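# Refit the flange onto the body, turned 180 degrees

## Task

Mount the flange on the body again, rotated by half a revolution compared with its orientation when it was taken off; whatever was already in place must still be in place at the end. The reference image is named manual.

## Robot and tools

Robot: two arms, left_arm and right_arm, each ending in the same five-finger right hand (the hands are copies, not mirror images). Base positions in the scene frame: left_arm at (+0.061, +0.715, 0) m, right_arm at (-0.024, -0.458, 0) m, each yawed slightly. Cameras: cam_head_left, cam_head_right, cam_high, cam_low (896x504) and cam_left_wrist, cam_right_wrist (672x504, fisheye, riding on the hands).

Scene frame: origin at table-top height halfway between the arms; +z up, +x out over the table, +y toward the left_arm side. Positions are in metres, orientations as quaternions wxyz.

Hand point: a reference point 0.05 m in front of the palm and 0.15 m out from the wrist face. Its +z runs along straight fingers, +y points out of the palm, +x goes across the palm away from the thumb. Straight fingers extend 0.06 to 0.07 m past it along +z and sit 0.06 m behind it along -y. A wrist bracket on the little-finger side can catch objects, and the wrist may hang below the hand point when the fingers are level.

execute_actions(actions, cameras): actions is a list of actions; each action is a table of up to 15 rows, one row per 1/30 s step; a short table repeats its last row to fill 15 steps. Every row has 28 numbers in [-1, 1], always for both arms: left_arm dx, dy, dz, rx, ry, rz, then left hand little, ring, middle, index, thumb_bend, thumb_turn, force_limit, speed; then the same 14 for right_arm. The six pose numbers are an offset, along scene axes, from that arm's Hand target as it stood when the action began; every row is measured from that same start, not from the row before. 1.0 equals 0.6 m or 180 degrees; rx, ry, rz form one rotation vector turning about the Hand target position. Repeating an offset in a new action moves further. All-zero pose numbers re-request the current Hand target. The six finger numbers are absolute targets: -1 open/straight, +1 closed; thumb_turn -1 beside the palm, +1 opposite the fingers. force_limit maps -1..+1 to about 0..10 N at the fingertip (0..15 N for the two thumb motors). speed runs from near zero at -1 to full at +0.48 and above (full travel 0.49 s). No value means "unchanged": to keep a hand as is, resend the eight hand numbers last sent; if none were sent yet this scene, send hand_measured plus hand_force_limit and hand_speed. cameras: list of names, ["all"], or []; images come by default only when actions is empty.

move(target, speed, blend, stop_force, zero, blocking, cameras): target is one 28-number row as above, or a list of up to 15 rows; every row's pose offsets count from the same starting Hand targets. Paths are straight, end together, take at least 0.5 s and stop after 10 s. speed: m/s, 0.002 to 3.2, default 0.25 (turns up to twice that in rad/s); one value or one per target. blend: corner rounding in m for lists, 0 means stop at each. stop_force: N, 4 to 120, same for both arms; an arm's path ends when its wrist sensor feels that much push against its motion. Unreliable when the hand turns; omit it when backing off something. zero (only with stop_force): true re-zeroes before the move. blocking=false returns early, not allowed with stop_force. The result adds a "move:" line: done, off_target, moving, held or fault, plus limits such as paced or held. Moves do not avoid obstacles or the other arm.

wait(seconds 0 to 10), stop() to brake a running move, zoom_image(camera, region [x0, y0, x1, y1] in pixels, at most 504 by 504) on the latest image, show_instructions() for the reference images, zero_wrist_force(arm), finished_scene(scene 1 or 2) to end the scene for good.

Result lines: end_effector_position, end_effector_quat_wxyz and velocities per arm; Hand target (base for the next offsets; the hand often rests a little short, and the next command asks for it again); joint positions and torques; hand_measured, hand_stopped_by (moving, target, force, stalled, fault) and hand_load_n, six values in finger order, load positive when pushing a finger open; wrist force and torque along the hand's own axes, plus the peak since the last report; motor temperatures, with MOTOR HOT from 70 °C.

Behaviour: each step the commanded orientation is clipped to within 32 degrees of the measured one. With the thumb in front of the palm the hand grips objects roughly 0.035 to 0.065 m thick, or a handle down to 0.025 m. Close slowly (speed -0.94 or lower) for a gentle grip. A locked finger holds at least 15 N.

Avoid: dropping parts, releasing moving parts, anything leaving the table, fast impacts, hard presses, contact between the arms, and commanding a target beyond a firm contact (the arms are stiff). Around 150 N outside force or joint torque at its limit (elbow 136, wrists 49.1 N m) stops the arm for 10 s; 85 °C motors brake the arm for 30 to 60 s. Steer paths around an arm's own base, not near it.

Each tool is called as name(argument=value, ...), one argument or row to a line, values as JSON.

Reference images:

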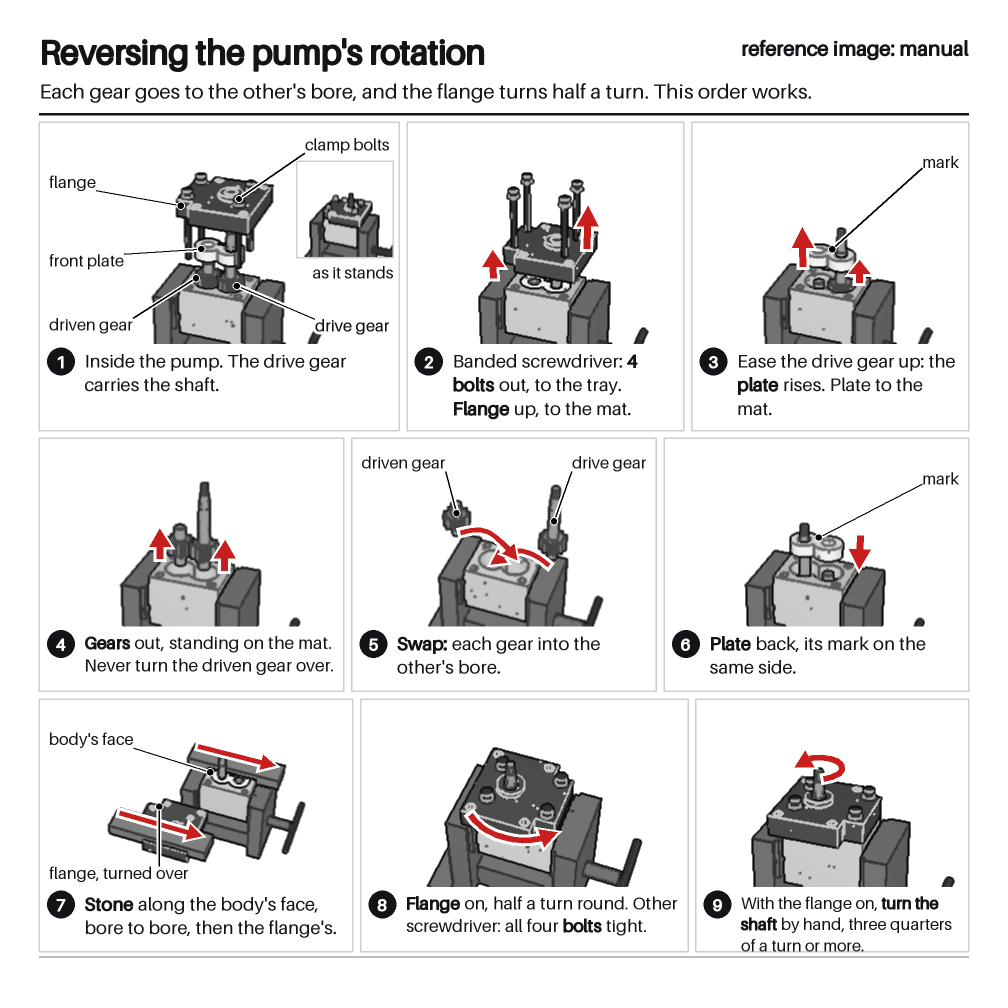

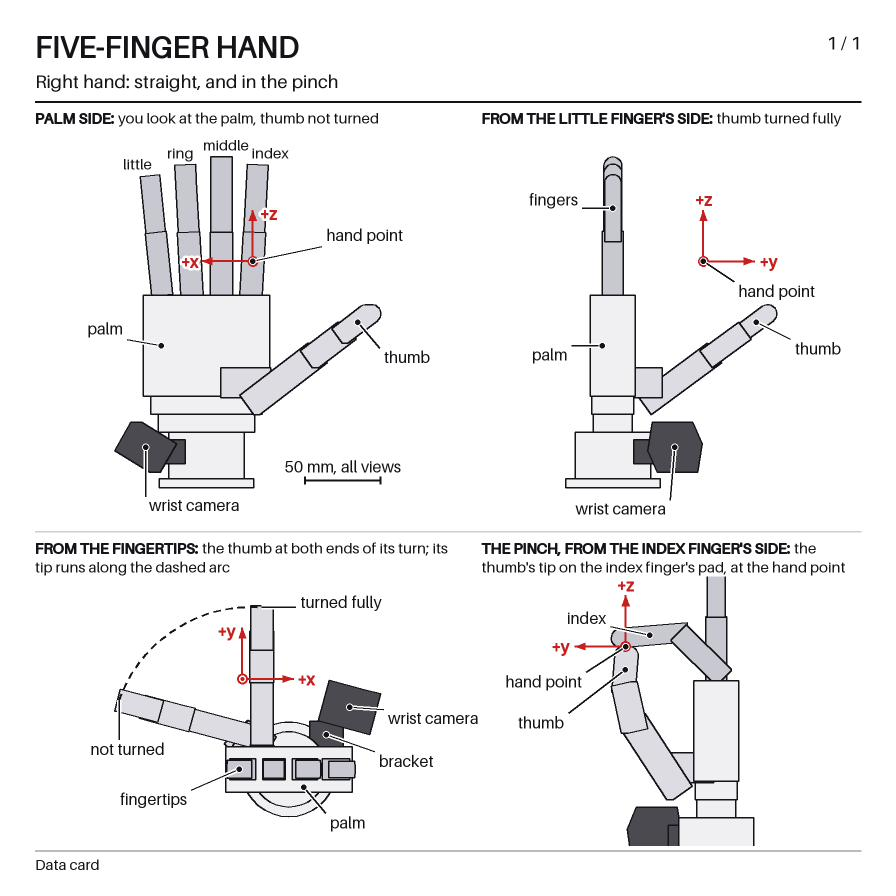

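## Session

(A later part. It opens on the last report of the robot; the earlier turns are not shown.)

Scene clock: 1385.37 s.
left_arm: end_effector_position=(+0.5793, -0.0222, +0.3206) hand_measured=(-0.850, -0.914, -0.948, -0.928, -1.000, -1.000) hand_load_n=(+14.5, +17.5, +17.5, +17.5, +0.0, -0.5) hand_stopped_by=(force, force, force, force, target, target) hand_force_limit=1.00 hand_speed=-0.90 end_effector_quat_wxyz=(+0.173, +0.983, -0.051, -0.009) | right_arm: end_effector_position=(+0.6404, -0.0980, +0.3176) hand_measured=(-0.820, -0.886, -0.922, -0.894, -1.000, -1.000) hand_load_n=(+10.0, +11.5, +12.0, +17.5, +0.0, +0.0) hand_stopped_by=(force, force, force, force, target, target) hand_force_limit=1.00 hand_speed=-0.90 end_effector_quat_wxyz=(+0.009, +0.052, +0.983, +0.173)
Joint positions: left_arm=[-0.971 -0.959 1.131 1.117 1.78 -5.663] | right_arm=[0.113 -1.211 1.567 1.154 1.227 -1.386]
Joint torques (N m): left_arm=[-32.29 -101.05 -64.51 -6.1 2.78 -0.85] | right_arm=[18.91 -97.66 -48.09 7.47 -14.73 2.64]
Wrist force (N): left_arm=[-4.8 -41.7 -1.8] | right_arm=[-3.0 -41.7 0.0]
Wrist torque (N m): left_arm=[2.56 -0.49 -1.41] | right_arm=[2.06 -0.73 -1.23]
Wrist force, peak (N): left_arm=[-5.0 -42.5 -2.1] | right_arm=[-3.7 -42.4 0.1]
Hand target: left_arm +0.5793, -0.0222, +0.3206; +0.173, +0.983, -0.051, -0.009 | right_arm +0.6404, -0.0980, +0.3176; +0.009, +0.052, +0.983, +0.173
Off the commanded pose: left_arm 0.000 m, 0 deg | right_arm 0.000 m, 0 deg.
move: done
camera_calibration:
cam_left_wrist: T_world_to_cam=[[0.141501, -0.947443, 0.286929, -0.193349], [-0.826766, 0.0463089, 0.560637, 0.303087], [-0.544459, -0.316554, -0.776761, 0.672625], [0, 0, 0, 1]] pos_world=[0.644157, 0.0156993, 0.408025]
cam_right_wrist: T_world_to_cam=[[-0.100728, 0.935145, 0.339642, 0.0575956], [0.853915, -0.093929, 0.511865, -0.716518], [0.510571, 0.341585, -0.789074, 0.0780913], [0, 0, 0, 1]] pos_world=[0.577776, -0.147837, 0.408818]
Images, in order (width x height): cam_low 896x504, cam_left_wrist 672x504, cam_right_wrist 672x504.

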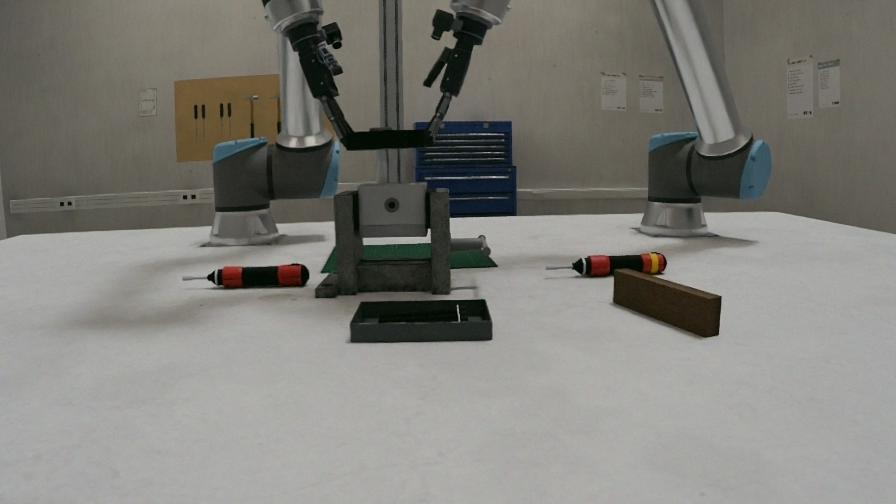

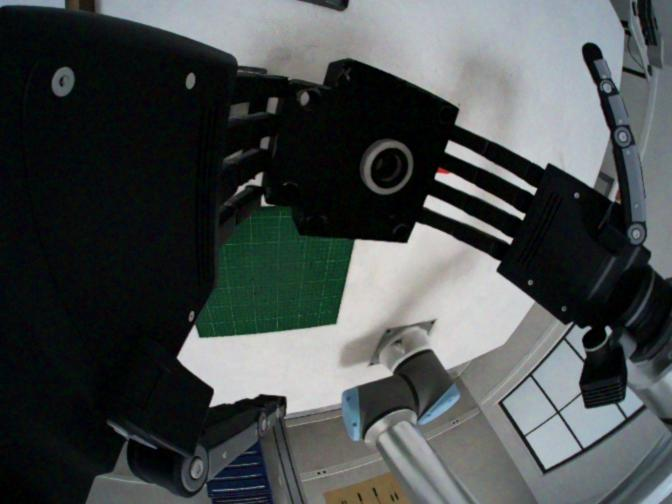

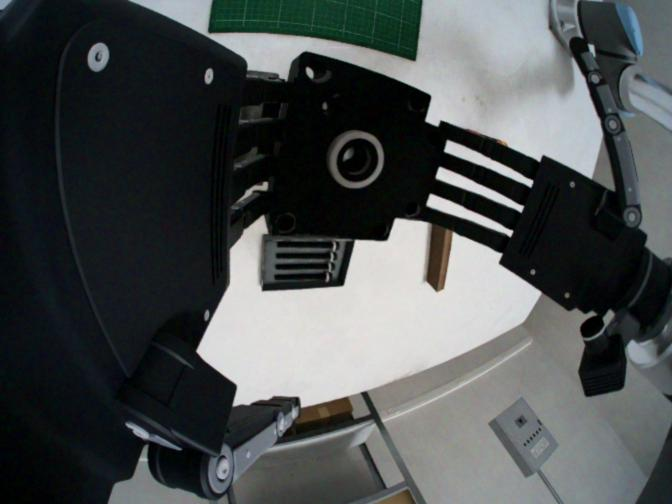

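move(
  target=[0,0,-0.02,0,0,0,-0.5,-0.5,-0.5,-0.5,-1,-1,1.0,-0.9,0,0,-0.02,0,0,0,-0.5,-0.5,-0.5,-0.5,-1,-1,1.0,-0.9],
  speed=0.015,
  stop_force=7,
  cameras=["cam_left_wrist","cam_right_wrist"],
)

zoom_image(
  camera="cam_left_wrist",
  region=[355, 130, 420, 195],
)

zoom_image(
  camera="cam_right_wrist",
  region=[325, 130, 385, 190],
)

Scene clock: 1395.70 s.
left_arm: end_effector_position=(+0.5793, -0.0222, +0.3086) hand_measured=(-0.850, -0.914, -0.948, -0.928, -1.000, -1.000) hand_load_n=(+14.0, +16.5, +16.5, +17.0, -0.5, +0.0) hand_stopped_by=(force, force, force, force, target, target) hand_force_limit=1.00 hand_speed=-0.90 end_effector_quat_wxyz=(+0.173, +0.983, -0.051, -0.009) | right_arm: end_effector_position=(+0.6404, -0.0980, +0.3056) hand_measured=(-0.820, -0.886, -0.922, -0.894, -1.000, -1.000) hand_load_n=(+10.0, +12.0, +12.5, +18.5, -0.5, +0.0) hand_stopped_by=(force, force, force, force, target, target) hand_force_limit=1.00 hand_speed=-0.90 end_effector_quat_wxyz=(+0.009, +0.052, +0.983, +0.173)
Joint positions: left_arm=[-0.971 -0.955 1.146 1.098 1.78 -5.663] | right_arm=[0.113 -1.204 1.579 1.134 1.227 -1.386]
Joint torques (N m): left_arm=[-23.48 -100.42 -66.89 -6.7 2.68 0.01] | right_arm=[16.36 -99.57 -55.14 2.78 -14.86 2.66]
Wrist force (N): left_arm=[-11.0 -39.1 0.3] | right_arm=[10.4 -43.7 -1.3]
Wrist torque (N m): left_arm=[2.34 -0.95 -1.66] | right_arm=[2.29 0.42 -0.70]
Wrist force, peak (N): left_arm=[-4.9 -41.9 -2.8] | right_arm=[10.8 -44.2 -1.5]
Hand target: left_arm +0.5793, -0.0222, +0.3086; +0.173, +0.983, -0.051, -0.009 | right_arm +0.6404, -0.0980, +0.3056; +0.009, +0.052, +0.983, +0.173
Off the commanded pose: left_arm 0.000 m, 0 deg | right_arm 0.000 m, 0 deg.
move: done
camera_calibration:
cam_left_wrist: T_world_to_cam=[[0.141501, -0.947443, 0.286929, -0.189906], [-0.826766, 0.0463089, 0.560637, 0.309814], [-0.544459, -0.316554, -0.776761, 0.663304], [0, 0, 0, 1]] pos_world=[0.644157, 0.0156993, 0.396025]
cam_right_wrist: T_world_to_cam=[[-0.100728, 0.935145, 0.339642, 0.0616713], [0.853915, -0.093929, 0.511865, -0.710375], [0.510571, 0.341585, -0.789074, 0.0686224], [0, 0, 0, 1]] pos_world=[0.577776, -0.147837, 0.396818]
Images, in order (width x height): cam_left_wrist 672x504, cam_right_wrist 672x504.

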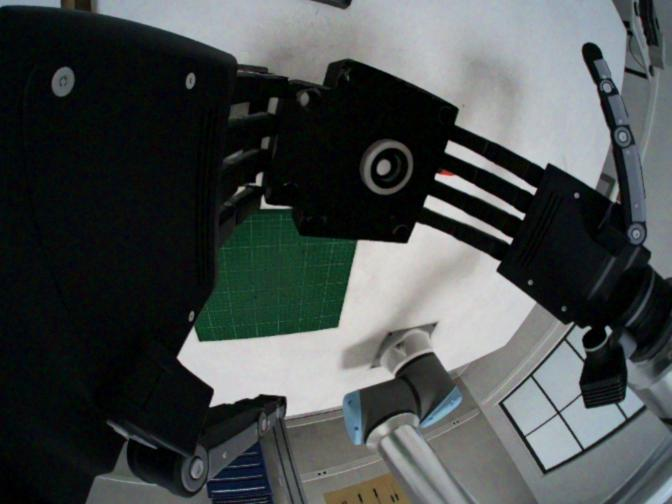

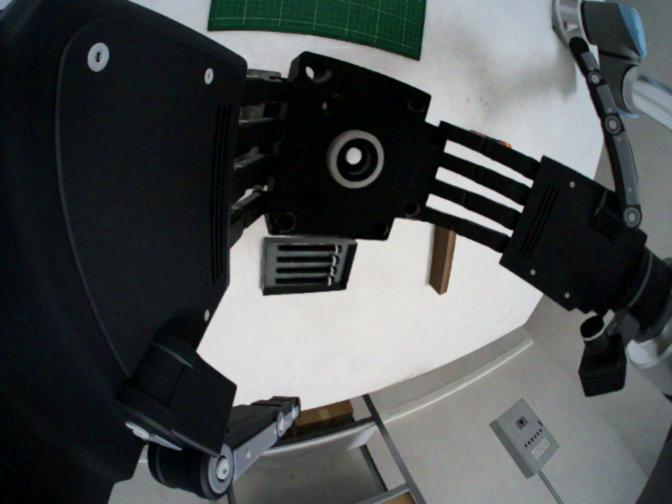

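Scaled by 7.754 from the camera's 672x504 image, which has a finer 960x720 frame.

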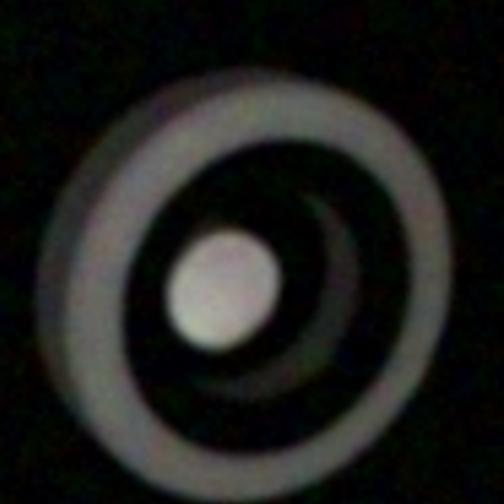

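Scaled by 8.400 from the camera's 672x504 image, which has a finer 960x720 frame.

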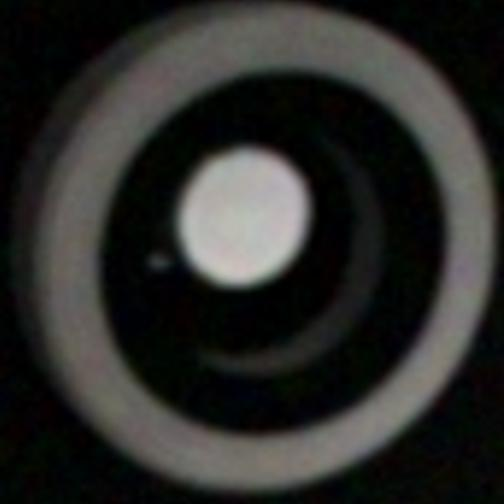

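move(
  target=[-0.002,-0.0005,0,0,0,0,-0.5,-0.5,-0.5,-0.5,-1,-1,1.0,-0.9,-0.002,-0.0005,0,0,0,0,-0.5,-0.5,-0.5,-0.5,-1,-1,1.0,-0.9],
  speed=0.005,
)

Scene clock: 1401.07 s.
left_arm: end_effector_position=(+0.5781, -0.0225, +0.3086) hand_measured=(-0.850, -0.914, -0.948, -0.928, -1.000, -1.000) hand_load_n=(+14.0, +17.5, +17.0, +18.0, +0.0, -0.5) hand_stopped_by=(force, force, force, force, target, target) hand_force_limit=1.00 hand_speed=-0.90 end_effector_quat_wxyz=(+0.173, +0.983, -0.051, -0.009) | right_arm: end_effector_position=(+0.6392, -0.0983, +0.3056) hand_measured=(-0.820, -0.886, -0.922, -0.894, -1.000, -1.000) hand_load_n=(+9.5, +11.5, +12.0, +17.5, +0.0, +0.0) hand_stopped_by=(force, force, force, force, target, target) hand_force_limit=1.00 hand_speed=-0.90 end_effector_quat_wxyz=(+0.009, +0.052, +0.983, +0.173)
Joint positions: left_arm=[-0.973 -0.956 1.148 1.097 1.779 -5.665] | right_arm=[0.113 -1.206 1.582 1.134 1.227 -1.387]
Joint torques (N m): left_arm=[-30.65 -100.53 -50.46 -10.87 3.11 -1.82] | right_arm=[14.45 -96.16 -38.24 1.86 -15.3 -3.81]
Wrist force (N): left_arm=[-2.9 -41.3 -2.2] | right_arm=[-1.6 -40.8 0.3]
Wrist torque (N m): left_arm=[2.54 -0.20 -1.17] | right_arm=[2.08 -0.54 -1.08]
Wrist force, peak (N): left_arm=[-3.2 -41.5 -2.0] | right_arm=[10.7 -44.5 -1.2]
Hand target: left_arm +0.5781, -0.0225, +0.3086; +0.173, +0.983, -0.051, -0.009 | right_arm +0.6392, -0.0983, +0.3056; +0.009, +0.052, +0.983, +0.173
Off the commanded pose: left_arm 0.000 m, 0 deg | right_arm 0.000 m, 0 deg.
move: done

move(
  target=[0,0,-0.02,0,0,0,-0.5,-0.5,-0.5,-0.5,-1,-1,1.0,-0.9,0,0,-0.02,0,0,0,-0.5,-0.5,-0.5,-0.5,-1,-1,1.0,-0.9],
  speed=0.015,
  stop_force=7,
  cameras=["cam_left_wrist","cam_right_wrist"],
)

zoom_image(
  camera="cam_left_wrist",
  region=[355, 130, 420, 195],
)

zoom_image(
  camera="cam_right_wrist",
  region=[325, 130, 385, 190],
)

Scene clock: 1407.33 s.
left_arm: end_effector_position=(+0.5781, -0.0225, +0.2966) hand_measured=(-0.850, -0.914, -0.948, -0.928, -1.000, -1.000) hand_load_n=(+14.0, +17.0, +16.5, +17.0, +0.0, +0.0) hand_stopped_by=(force, force, force, force, target, target) hand_force_limit=1.00 hand_speed=-0.90 end_effector_quat_wxyz=(+0.173, +0.983, -0.051, -0.009) | right_arm: end_effector_position=(+0.6392, -0.0983, +0.2936) hand_measured=(-0.820, -0.886, -0.922, -0.894, -1.000, -1.000) hand_load_n=(+9.0, +11.5, +12.5, +17.5, +0.0, +0.0) hand_stopped_by=(force, force, force, force, target, target) hand_force_limit=1.00 hand_speed=-0.90 end_effector_quat_wxyz=(+0.009, +0.052, +0.983, +0.173)
Joint positions: left_arm=[-0.973 -0.952 1.162 1.078 1.779 -5.665] | right_arm=[0.113 -1.199 1.594 1.114 1.227 -1.387]
Joint torques (N m): left_arm=[-15.28 -103.45 -65.89 -6.78 8.1 0.52] | right_arm=[24.68 -101.36 -53.73 3.94 -13.73 -2.81]
Wrist force (N): left_arm=[-8.8 -39.5 0.0] | right_arm=[8.0 -41.7 0.7]
Wrist torque (N m): left_arm=[2.44 -0.72 -1.39] | right_arm=[2.10 0.08 -0.66]
Wrist force, peak (N): left_arm=[-3.2 -41.5 -1.9] | right_arm=[8.0 -42.1 1.0]
Hand target: left_arm +0.5781, -0.0225, +0.2966; +0.173, +0.983, -0.051, -0.009 | right_arm +0.6392, -0.0983, +0.2936; +0.009, +0.052, +0.983, +0.173
Off the commanded pose: left_arm 0.000 m, 0 deg | right_arm 0.000 m, 0 deg.
move: done
camera_calibration:
cam_left_wrist: T_world_to_cam=[[0.141501, -0.947443, 0.286929, -0.186577], [-0.826766, 0.0463089, 0.560637, 0.315564], [-0.544459, -0.316554, -0.776761, 0.653235], [0, 0, 0, 1]] pos_world=[0.642957, 0.0153993, 0.384025]
cam_right_wrist: T_world_to_cam=[[-0.100728, 0.935145, 0.339642, 0.0659067], [0.853915, -0.093929, 0.511865, -0.703236], [0.510571, 0.341585, -0.789074, 0.0598687], [0, 0, 0, 1]] pos_world=[0.576576, -0.148137, 0.384818]
Images, in order (width x height): cam_left_wrist 672x504, cam_right_wrist 672x504.

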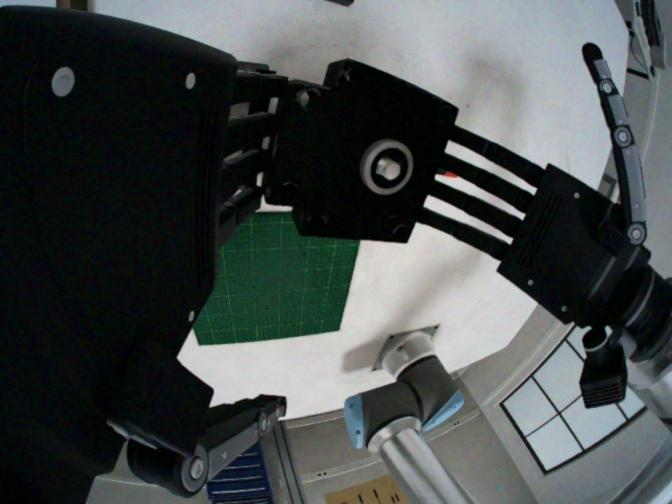

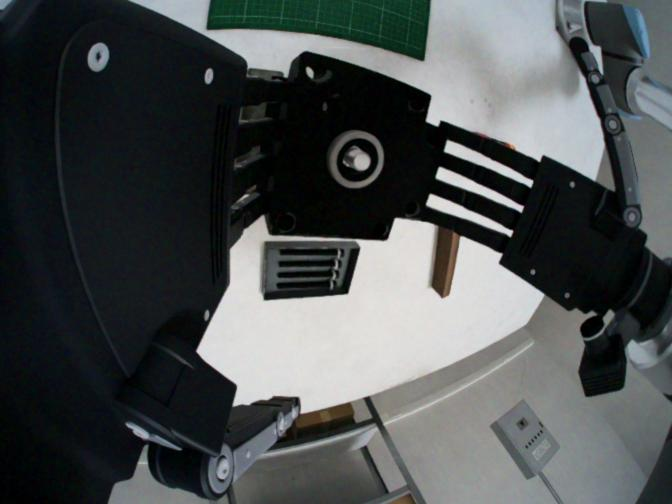

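Scaled by 7.754 from the camera's 672x504 image, which has a finer 960x720 frame.

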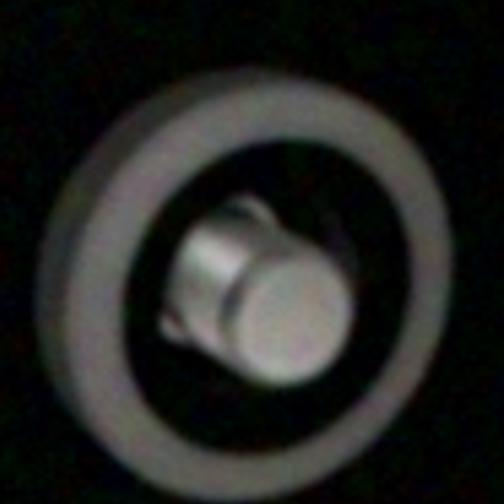

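Scaled by 8.400 from the camera's 672x504 image, which has a finer 960x720 frame.

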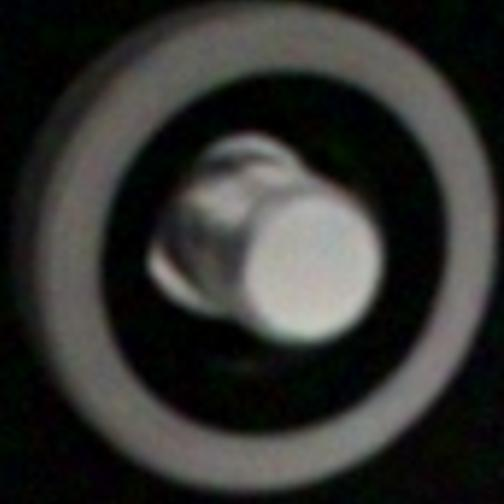

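move(
  target=[-0.0016,-0.0004,0,0,0,0,-0.5,-0.5,-0.5,-0.5,-1,-1,1.0,-0.9,-0.0016,-0.0004,0,0,0,0,-0.5,-0.5,-0.5,-0.5,-1,-1,1.0,-0.9],
  speed=0.005,
)

move(
  target=[0,0,-0.01,0,0,0,-0.5,-0.5,-0.5,-0.5,-1,-1,1.0,-0.9,0,0,-0.01,0,0,0,-0.5,-0.5,-0.5,-0.5,-1,-1,1.0,-0.9],
  speed=0.012,
  stop_force=7,
)

Scene clock: 1416.20 s.
left_arm: end_effector_position=(+0.5771, -0.0227, +0.2966) hand_measured=(-0.850, -0.914, -0.948, -0.928, -1.000, -1.000) hand_load_n=(+14.5, +17.0, +17.0, +18.0, -0.5, +0.0) hand_stopped_by=(force, force, force, force, target, target) hand_force_limit=1.00 hand_speed=-0.90 end_effector_quat_wxyz=(+0.173, +0.983, -0.051, -0.009) | right_arm: end_effector_position=(+0.6382, -0.0985, +0.2936) hand_measured=(-0.820, -0.886, -0.922, -0.894, -1.000, -1.000) hand_load_n=(+9.0, +11.5, +12.0, +17.0, +0.0, +0.0) hand_stopped_by=(force, force, force, force, target, target) hand_force_limit=1.00 hand_speed=-0.90 end_effector_quat_wxyz=(+0.009, +0.052, +0.983, +0.173)
Joint positions: left_arm=[-0.974 -0.953 1.164 1.078 1.779 -5.666] | right_arm=[0.113 -1.201 1.596 1.114 1.227 -1.387]
Joint torques (N m): left_arm=[-32.75 -101.4 -50.04 -10.94 2.78 -2.23] | right_arm=[14.47 -97.04 -37.05 1.04 -12.45 -3.8]
Wrist force (N): left_arm=[-2.9 -40.8 -1.8] | right_arm=[-1.7 -40.5 0.2]
Wrist torque (N m): left_arm=[2.57 -0.19 -1.15] | right_arm=[2.08 -0.50 -1.05]
Wrist force, peak (N): left_arm=[-3.2 -41.7 -2.4] | right_arm=[7.8 -42.1 1.2]
Hand target: left_arm +0.5771, -0.0227, +0.2966; +0.173, +0.983, -0.051, -0.009 | right_arm +0.6382, -0.0985, +0.2936; +0.009, +0.052, +0.983, +0.173
Off the commanded pose: left_arm 0.000 m, 0 deg | right_arm 0.000 m, 0 deg.
move: done

Scene clock: 1417.33 s.
left_arm: end_effector_position=(+0.5771, -0.0227, +0.2905) hand_measured=(-0.850, -0.914, -0.948, -0.928, -1.000, -1.000) hand_load_n=(+14.0, +17.0, +16.5, +17.5, +0.0, +0.0) hand_stopped_by=(force, force, force, force, target, target) hand_force_limit=1.00 hand_speed=-0.90 end_effector_quat_wxyz=(+0.173, +0.983, -0.051, -0.009) | right_arm: end_effector_position=(+0.6382, -0.0985, +0.2875) hand_measured=(-0.820, -0.886, -0.922, -0.894, -1.000, -1.000) hand_load_n=(+9.5, +11.5, +11.5, +17.0, +0.0, +0.0) hand_stopped_by=(force, force, force, force, target, target) hand_force_limit=1.00 hand_speed=-0.90 end_effector_quat_wxyz=(+0.009, +0.052, +0.983, +0.173)
Joint positions: left_arm=[-0.974 -0.95 1.171 1.068 1.779 -5.666] | right_arm=[0.113 -1.197 1.602 1.104 1.227 -1.387]
Joint torques (N m): left_arm=[-32.22 -99.24 -64.72 -5.13 3.3 0.78] | right_arm=[13.56 -85.96 -47.71 6.84 -14.29 -3.44]
Wrist force (N): left_arm=[-3.0 -40.4 -1.7] | right_arm=[-1.5 -40.1 0.5]
Wrist torque (N m): left_arm=[2.51 -0.15 -1.15] | right_arm=[2.03 -0.51 -1.04]
Wrist force, peak (N): left_arm=[-2.7 -41.1 -2.6] | right_arm=[-1.3 -41.0 0.4]
Hand target: left_arm +0.5771, -0.0227, +0.2906; +0.173, +0.983, -0.051, -0.009 | right_arm +0.6382, -0.0985, +0.2876; +0.009, +0.052, +0.983, +0.173
Off the commanded pose: left_arm 0.000 m, 0 deg | right_arm 0.000 m, 0 deg.
move: done

move(
  target=[-0.0004,-0.0001,-0.013,0,0,0,-0.5,-0.5,-0.5,-0.5,-1,-1,1.0,-0.9,-0.0004,-0.0001,-0.013,0,0,0,-0.5,-0.5,-0.5,-0.5,-1,-1,1.0,-0.9],
  speed=0.012,
  stop_force=7,
  cameras=["cam_left_wrist","cam_right_wrist","cam_low"],
)

zoom_image(
  camera="cam_low",
  region=[320, 130, 460, 250],
)

zoom_image(
  camera="cam_right_wrist",
  region=[280, 40, 480, 250],
)

Scene clock: 1425.83 s.
left_arm: end_effector_position=(+0.5769, -0.0228, +0.2828) hand_measured=(-0.850, -0.914, -0.948, -0.928, -1.000, -1.000) hand_load_n=(+14.0, +17.0, +17.0, +17.5, +0.0, -0.5) hand_stopped_by=(force, force, force, force, target, target) hand_force_limit=1.00 hand_speed=-0.90 end_effector_quat_wxyz=(+0.173, +0.983, -0.051, -0.009) | right_arm: end_effector_position=(+0.6380, -0.0986, +0.2798) hand_measured=(-0.820, -0.886, -0.922, -0.894, -1.000, -1.000) hand_load_n=(+9.0, +11.0, +11.5, +16.5, +0.0, +0.0) hand_stopped_by=(force, force, force, force, target, target) hand_force_limit=1.00 hand_speed=-0.90 end_effector_quat_wxyz=(+0.009, +0.052, +0.983, +0.173)
Joint positions: left_arm=[-0.974 -0.948 1.18 1.056 1.779 -5.666] | right_arm=[0.113 -1.192 1.611 1.091 1.227 -1.387]
Joint torques (N m): left_arm=[-32.26 -101.15 -64.21 -5.53 3.12 -1.85] | right_arm=[13.11 -98.34 -48.04 6.98 -15.35 -3.68]
Wrist force (N): left_arm=[-2.5 -40.7 -1.6] | right_arm=[-1.5 -39.8 0.7]
Wrist torque (N m): left_arm=[2.54 -0.15 -1.13] | right_arm=[1.92 -0.52 -1.04]
Wrist force, peak (N): left_arm=[-2.8 -40.9 -1.5] | right_arm=[-1.3 -41.1 0.5]
Hand target: left_arm +0.5769, -0.0228, +0.2828; +0.173, +0.983, -0.051, -0.009 | right_arm +0.6380, -0.0986, +0.2798; +0.009, +0.052, +0.983, +0.173
Off the commanded pose: left_arm 0.000 m, 0 deg | right_arm 0.000 m, 0 deg.
move: done
camera_calibration:
cam_left_wrist: T_world_to_cam=[[0.141501, -0.947443, 0.286929, -0.182732], [-0.826766, 0.0463089, 0.560637, 0.322322], [-0.544459, -0.316554, -0.776761, 0.641767], [0, 0, 0, 1]] pos_world=[0.641757, 0.0150993, 0.370225]
cam_right_wrist: T_world_to_cam=[[-0.100728, 0.935145, 0.339642, 0.0707534], [0.853915, -0.093929, 0.511865, -0.695176], [0.510571, 0.341585, -0.789074, 0.0496946], [0, 0, 0, 1]] pos_world=[0.575376, -0.148437, 0.371018]
Images, in order (width x height): cam_low 896x504, cam_left_wrist 672x504, cam_right_wrist 672x504.

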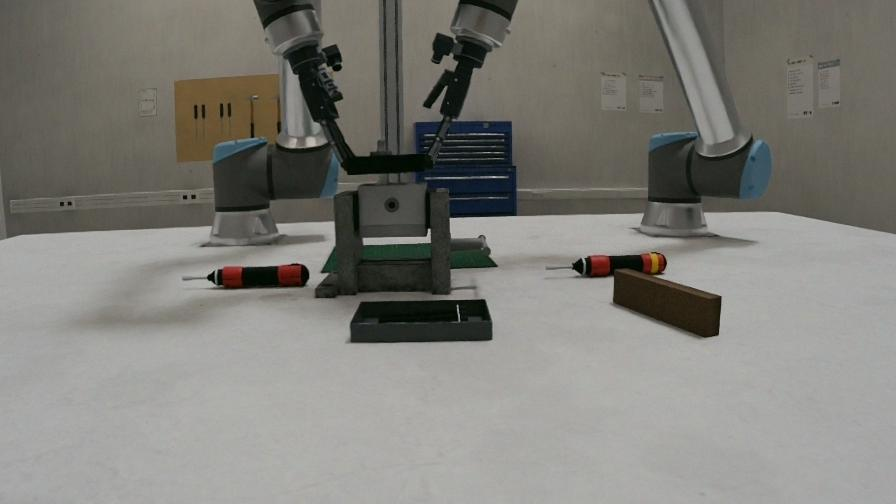

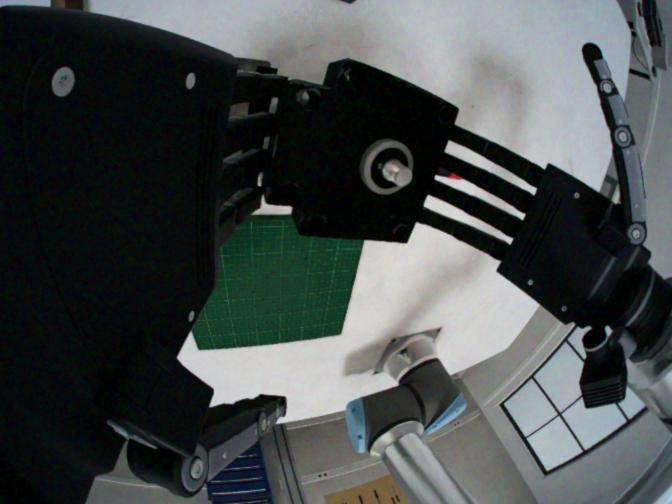

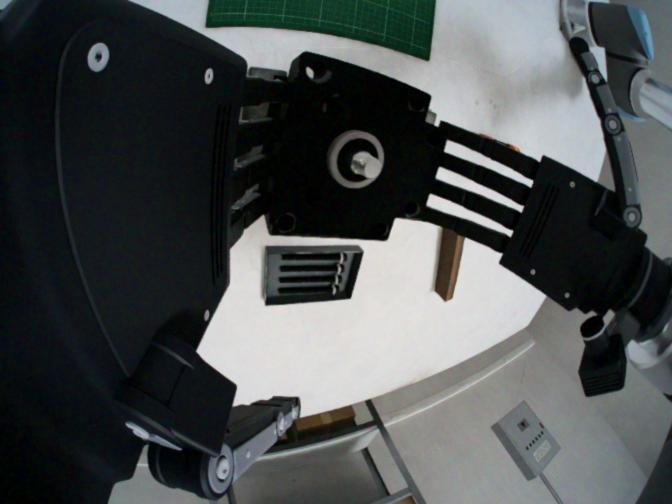

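Scaled by 3.600.

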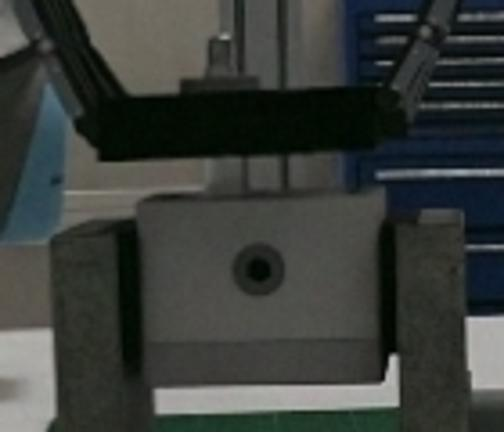

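Scaled by 2.400 from the camera's 672x504 image, which has a finer 960x720 frame.

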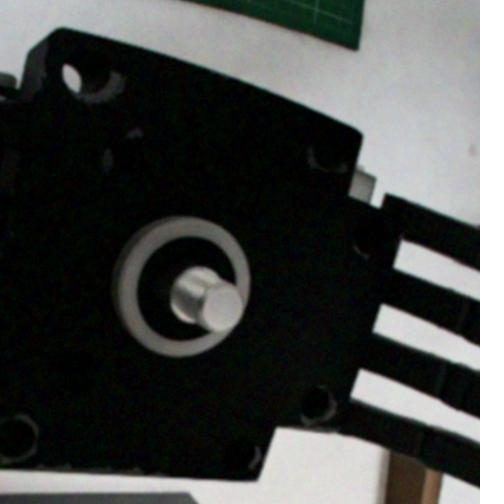

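move(
  target=[-0.0003,-0.0001,-0.013,0,0,0,-0.5,-0.5,-0.5,-0.5,-1,-1,1.0,-0.9,-0.0003,-0.0001,-0.013,0,0,0,-0.5,-0.5,-0.5,-0.5,-1,-1,1.0,-0.9],
  speed=0.012,
  stop_force=7,
  cameras=["cam_head_left","cam_head_right","cam_low","cam_high"],
)

zoom_image(
  camera="cam_head_left",
  region=[340, 330, 450, 440],
)

zoom_image(
  camera="cam_high",
  region=[430, 210, 520, 300],
)

Scene clock: 1436.77 s.
left_arm: end_effector_position=(+0.5767, -0.0228, +0.2750) hand_measured=(-0.850, -0.914, -0.948, -0.928, -1.000, -1.000) hand_load_n=(+15.0, +17.5, +17.0, +18.0, +0.0, +0.0) hand_stopped_by=(force, force, force, force, target, target) hand_force_limit=1.00 hand_speed=-0.90 end_effector_quat_wxyz=(+0.173, +0.983, -0.051, -0.009) | right_arm: end_effector_position=(+0.6378, -0.0986, +0.2720) hand_measured=(-0.820, -0.886, -0.922, -0.894, -1.000, -1.000) hand_load_n=(+8.5, +10.5, +11.0, +16.0, +0.0, +0.0) hand_stopped_by=(force, force, force, force, target, target) hand_force_limit=1.00 hand_speed=-0.90 end_effector_quat_wxyz=(+0.009, +0.052, +0.983, +0.173)
Joint positions: left_arm=[-0.975 -0.945 1.189 1.044 1.779 -5.667] | right_arm=[0.113 -1.187 1.618 1.078 1.227 -1.387]
Joint torques (N m): left_arm=[-35.46 -103.02 -65.26 -5.71 4.47 -1.65] | right_arm=[10.85 -98.36 -47.68 7.09 -14.57 -3.38]
Wrist force (N): left_arm=[-1.8 -42.1 -1.3] | right_arm=[-1.7 -37.5 1.5]
Wrist torque (N m): left_arm=[2.54 -0.13 -1.14] | right_arm=[1.80 -0.63 -0.98]
Wrist force, peak (N): left_arm=[-1.8 -42.3 -1.6] | right_arm=[-1.1 -39.9 1.0]
Hand target: left_arm +0.5767, -0.0228, +0.2750; +0.173, +0.983, -0.051, -0.009 | right_arm +0.6378, -0.0986, +0.2720; +0.009, +0.052, +0.983, +0.173
Off the commanded pose: left_arm 0.000 m, 0 deg | right_arm 0.000 m, 0 deg.
move: done
Images, in order (width x height): cam_head_left 896x504, cam_head_right 896x504, cam_high 896x504, cam_low 896x504.

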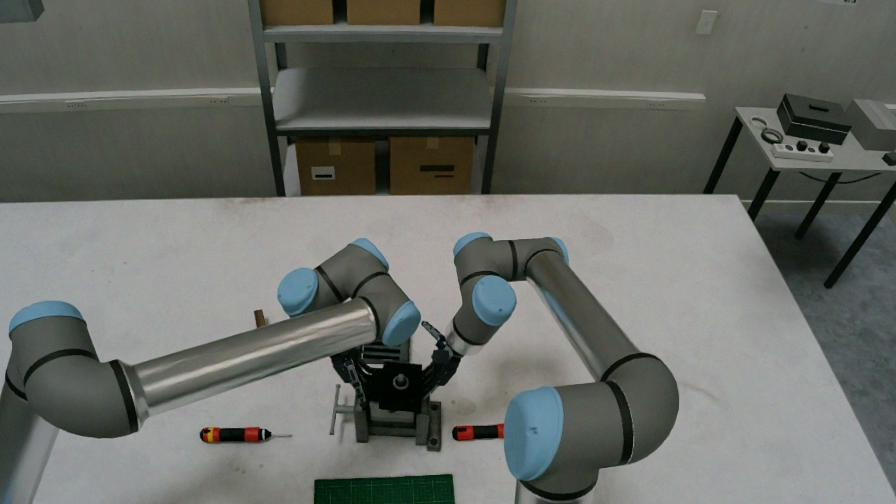

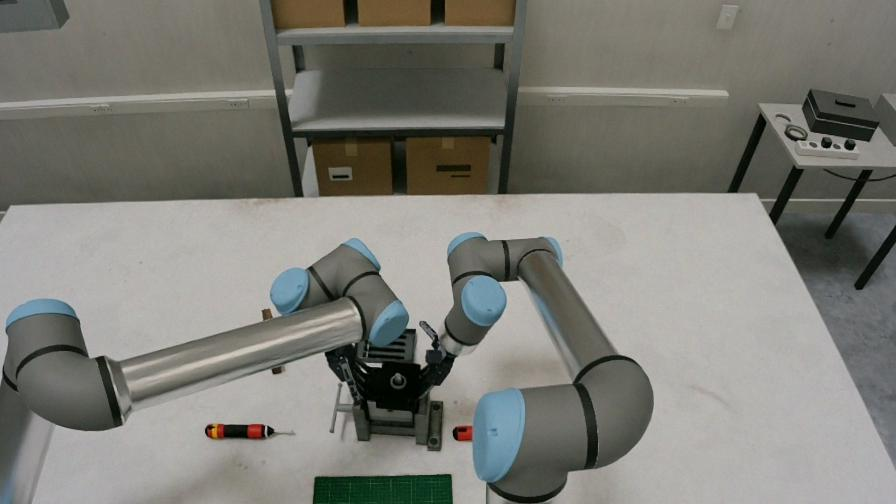

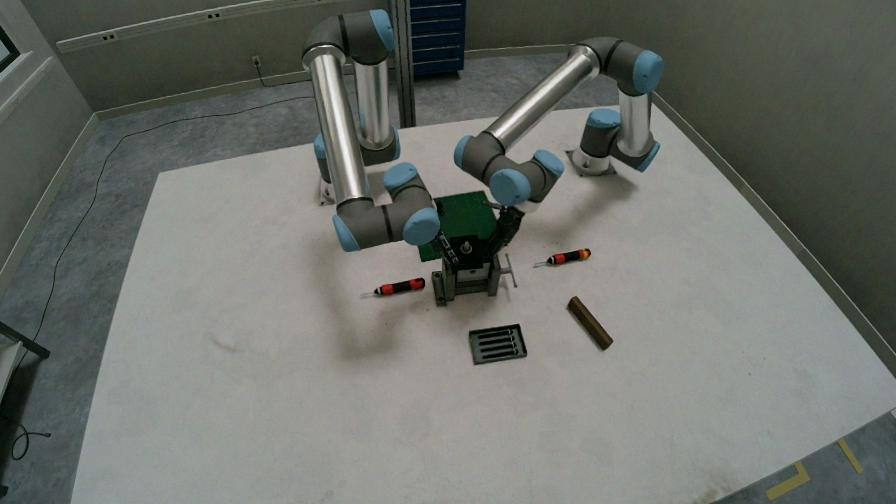

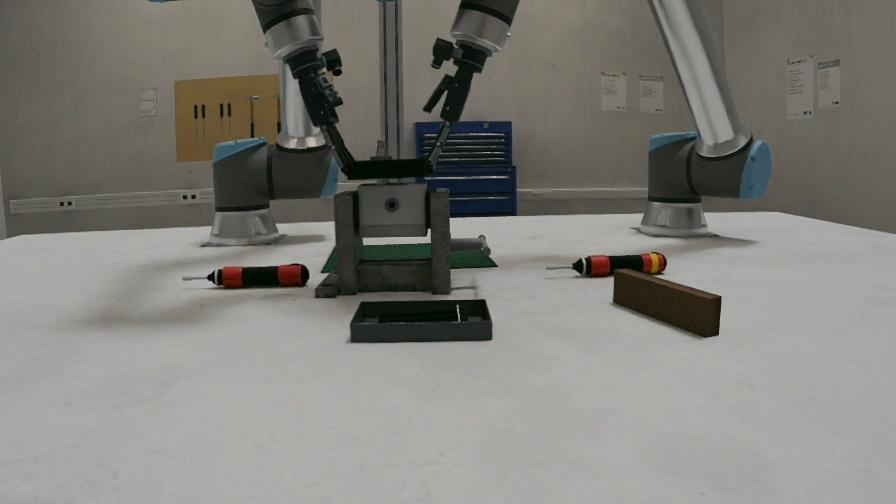

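Scaled by 4.582.

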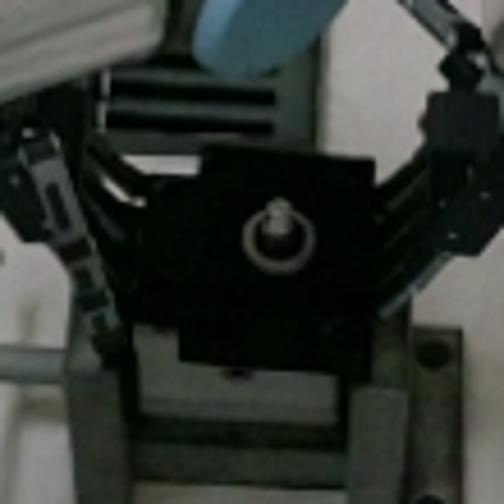

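Scaled by 5.600.

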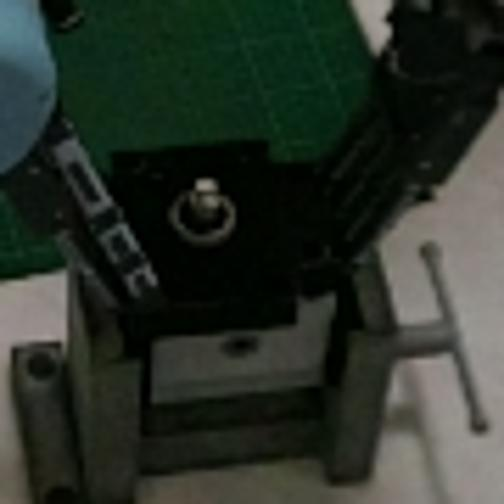

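move(
  target=[0,0.0006,0,0,0,0,-0.5,-0.5,-0.5,-0.5,-1,-1,1.0,-0.9,0,0.0006,0,0,0,0,-0.5,-0.5,-0.5,-0.5,-1,-1,1.0,-0.9],
  speed=0.005,
)

move(
  target=[0,0,-0.01,0,0,0,-0.5,-0.5,-0.5,-0.5,-1,-1,1.0,-0.9,0,0,-0.01,0,0,0,-0.5,-0.5,-0.5,-0.5,-1,-1,1.0,-0.9],
  speed=0.01,
  stop_force=7,
)

Scene clock: 1441.30 s.
left_arm: end_effector_position=(+0.5767, -0.0225, +0.2750) hand_measured=(-0.850, -0.914, -0.948, -0.928, -1.000, -1.000) hand_load_n=(+14.5, +17.0, +16.5, +17.0, +0.0, +0.0) hand_stopped_by=(force, force, force, force, target, target) hand_force_limit=1.00 hand_speed=-0.90 end_effector_quat_wxyz=(+0.173, +0.983, -0.051, -0.009) | right_arm: end_effector_position=(+0.6378, -0.0983, +0.2721) hand_measured=(-0.820, -0.886, -0.922, -0.894, -1.000, -1.000) hand_load_n=(+9.5, +11.0, +11.5, +16.5, +0.0, +0.0) hand_stopped_by=(force, force, force, force, target, target) hand_force_limit=1.00 hand_speed=-0.90 end_effector_quat_wxyz=(+0.009, +0.052, +0.983, +0.173)
Joint positions: left_arm=[-0.974 -0.945 1.19 1.044 1.779 -5.666] | right_arm=[0.113 -1.187 1.618 1.078 1.227 -1.387]
Joint torques (N m): left_arm=[-11.61 -105.37 -49.03 -10.63 9.78 1.1] | right_arm=[39.8 -66.44 -48.04 1.76 -12.42 3.84]
Wrist force (N): left_arm=[-2.1 -40.1 -1.8] | right_arm=[-1.1 -39.9 0.3]
Wrist torque (N m): left_arm=[2.53 -0.09 -1.09] | right_arm=[2.00 -0.57 -1.13]
Wrist force, peak (N): left_arm=[-2.1 -42.2 -1.6] | right_arm=[-1.2 -40.0 0.7]
Hand target: left_arm +0.5767, -0.0225, +0.2750; +0.173, +0.983, -0.051, -0.009 | right_arm +0.6378, -0.0983, +0.2720; +0.009, +0.052, +0.983, +0.173
Off the commanded pose: left_arm 0.000 m, 0 deg | right_arm 0.000 m, 0 deg.
move: done

Scene clock: 1442.53 s.
left_arm: end_effector_position=(+0.5767, -0.0225, +0.2689) hand_measured=(-0.850, -0.914, -0.948, -0.928, -1.000, -1.000) hand_load_n=(+14.0, +17.0, +17.0, +17.0, +0.0, +0.0) hand_stopped_by=(force, force, force, force, target, target) hand_force_limit=1.00 hand_speed=-0.90 end_effector_quat_wxyz=(+0.173, +0.983, -0.051, -0.009) | right_arm: end_effector_position=(+0.6378, -0.0983, +0.2659) hand_measured=(-0.820, -0.886, -0.922, -0.894, -1.000, -1.000) hand_load_n=(+9.0, +11.0, +11.5, +16.0, +0.0, +0.0) hand_stopped_by=(force, force, force, force, target, target) hand_force_limit=1.00 hand_speed=-0.90 end_effector_quat_wxyz=(+0.009, +0.052, +0.983, +0.173)
Joint positions: left_arm=[-0.974 -0.942 1.196 1.035 1.779 -5.666] | right_arm=[0.113 -1.183 1.624 1.068 1.227 -1.387]
Joint torques (N m): left_arm=[-12.58 -100.71 -62.73 -5.31 9.57 1.26] | right_arm=[38.94 -88.44 -46.82 7.62 -11.19 3.47]
Wrist force (N): left_arm=[-2.3 -40.5 -1.8] | right_arm=[-1.8 -39.5 0.8]
Wrist torque (N m): left_arm=[2.47 -0.11 -1.11] | right_arm=[1.91 -0.55 -1.15]
Wrist force, peak (N): left_arm=[-2.0 -40.6 -2.0] | right_arm=[-1.1 -40.3 0.9]
Hand target: left_arm +0.5767, -0.0225, +0.2690; +0.173, +0.983, -0.051, -0.009 | right_arm +0.6378, -0.0983, +0.2660; +0.009, +0.052, +0.983, +0.173
Off the commanded pose: left_arm 0.000 m, 0 deg | right_arm 0.000 m, 0 deg.
move: done

move(
  target=[0,0,-0.025,0,0,0,-0.5,-0.5,-0.5,-0.5,-1,-1,1.0,-0.9,0,0,-0.025,0,0,0,-0.5,-0.5,-0.5,-0.5,-1,-1,1.0,-0.9],
  speed=0.006,
  stop_force=8,
  cameras=["cam_low","cam_right_wrist","cam_left_wrist"],
)

zoom_image(
  camera="cam_low",
  region=[320, 130, 460, 250],
)

Scene clock: 1447.10 s.
left_arm: end_effector_position=(+0.5767, -0.0225, +0.2680) hand_measured=(-0.850, -0.914, -0.948, -0.928, -1.000, -1.000) hand_load_n=(+14.0, +17.0, +16.5, +16.5, +0.0, +0.0) hand_stopped_by=(force, force, force, force, target, target) hand_force_limit=1.00 hand_speed=-0.90 end_effector_quat_wxyz=(+0.173, +0.983, -0.051, -0.009) | right_arm: end_effector_position=(+0.6378, -0.0983, +0.2649) hand_measured=(-0.820, -0.886, -0.922, -0.894, -1.000, -1.000) hand_load_n=(+9.0, +11.0, +11.0, +16.0, +0.0, +0.0) hand_stopped_by=(force, force, force, force, target, target) hand_force_limit=1.00 hand_speed=-0.90 end_effector_quat_wxyz=(+0.009, +0.052, +0.983, +0.173)
Joint positions: left_arm=[-0.974 -0.942 1.197 1.033 1.779 -5.666] | right_arm=[0.113 -1.182 1.625 1.066 1.227 -1.387]
Joint torques (N m): left_arm=[-19.61 -99.47 -62.65 -5.53 8.8 0.26] | right_arm=[37.56 -98.42 -46.91 6.66 -10.81 3.01]
Wrist force (N): left_arm=[-2.1 -40.5 -5.5] | right_arm=[-1.1 -39.7 -2.4]
Wrist torque (N m): left_arm=[2.69 -0.05 -1.10] | right_arm=[2.13 -0.48 -1.13]
Wrist force, peak (N): left_arm=[-2.4 -40.9 -13.5] | right_arm=[-1.4 -40.8 -9.1]
Hand target: left_arm +0.5767, -0.0225, +0.2680; +0.173, +0.983, -0.051, -0.009 (not the last commanded pose) | right_arm +0.6378, -0.0983, +0.2649; +0.009, +0.052, +0.983, +0.173 (not the last commanded pose)
Off the commanded pose: left_arm 0.014 m, 0 deg | right_arm 0.014 m, 0 deg.
move: contact (left_arm, right_arm)
camera_calibration:
cam_left_wrist: T_world_to_cam=[[0.141446, -0.947403, 0.287091, -0.178196], [-0.826834, 0.0464111, 0.560528, 0.330521], [-0.54437, -0.316661, -0.77678, 0.630208], [0, 0, 0, 1]] pos_world=[0.641557, 0.0153992, 0.355426]
cam_right_wrist: T_world_to_cam=[[-0.100828, 0.935138, 0.339634, 0.0755727], [0.853767, -0.0939394, 0.512111, -0.687353], [0.510799, 0.341603, -0.788918, 0.0377528], [0, 0, 0, 1]] pos_world=[0.575175, -0.148137, 0.356118]
Images, in order (width x height): cam_low 896x504, cam_left_wrist 672x504, cam_right_wrist 672x504.

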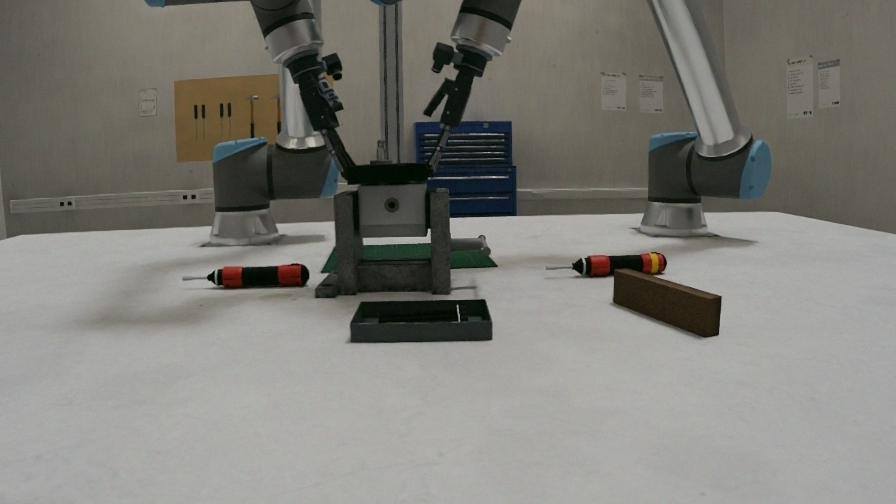

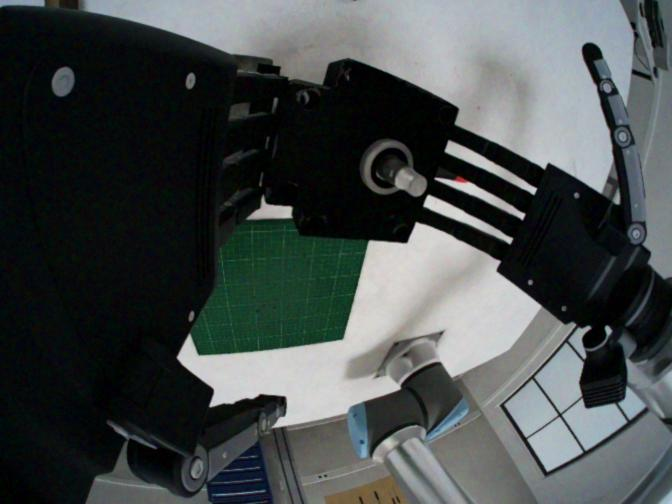

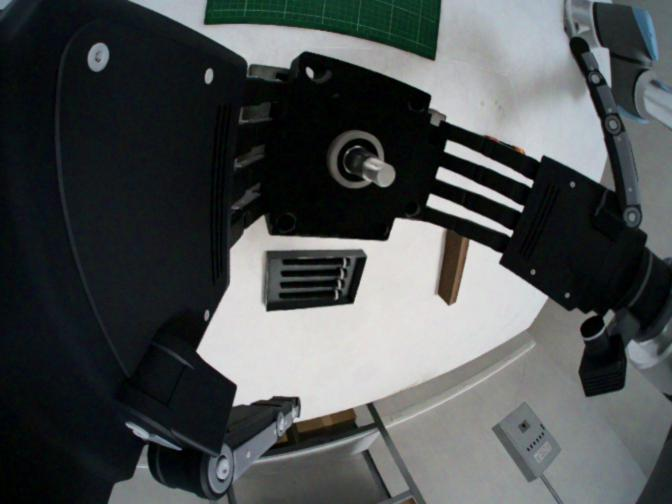

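Scaled by 3.600.

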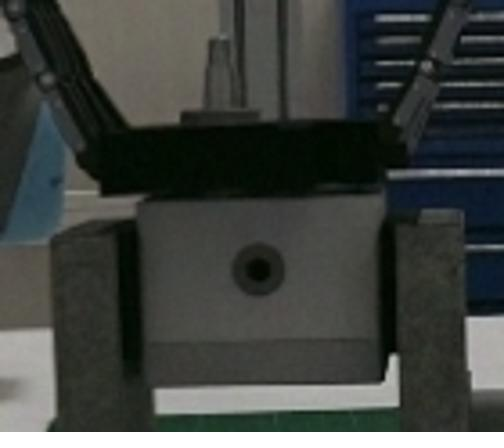

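zoom_image(
  camera="cam_low",
  region=[340, 140, 400, 200],
)

zoom_image(
  camera="cam_low",
  region=[390, 140, 450, 200],
)

zoom_image(
  camera="cam_right_wrist",
  region=[400, 60, 480, 140],
)

Scaled by 8.400.

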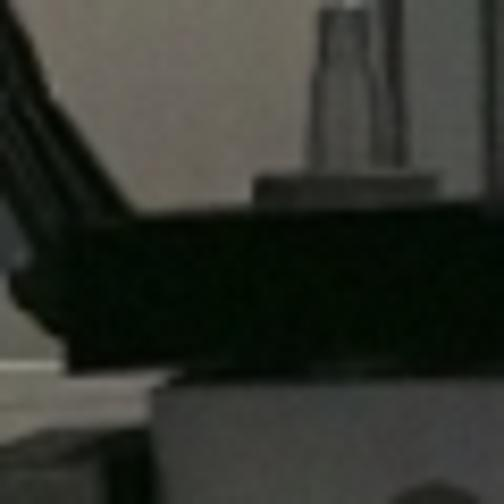

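Scaled by 8.400.

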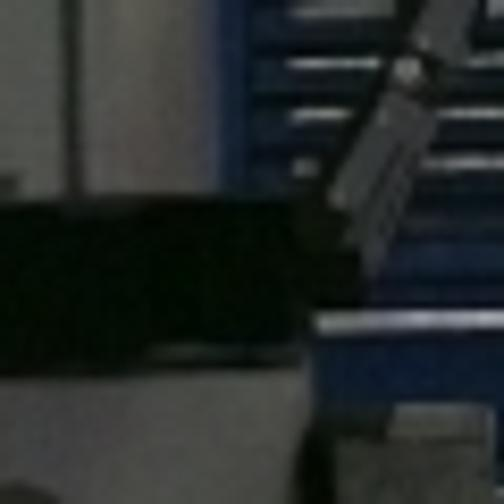

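Scaled by 6.300 from the camera's 672x504 image, which has a finer 960x720 frame.

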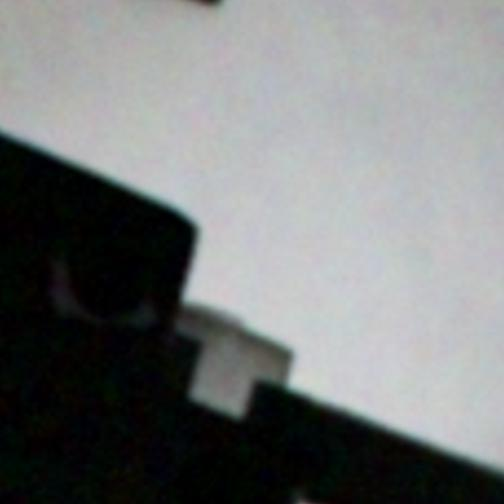

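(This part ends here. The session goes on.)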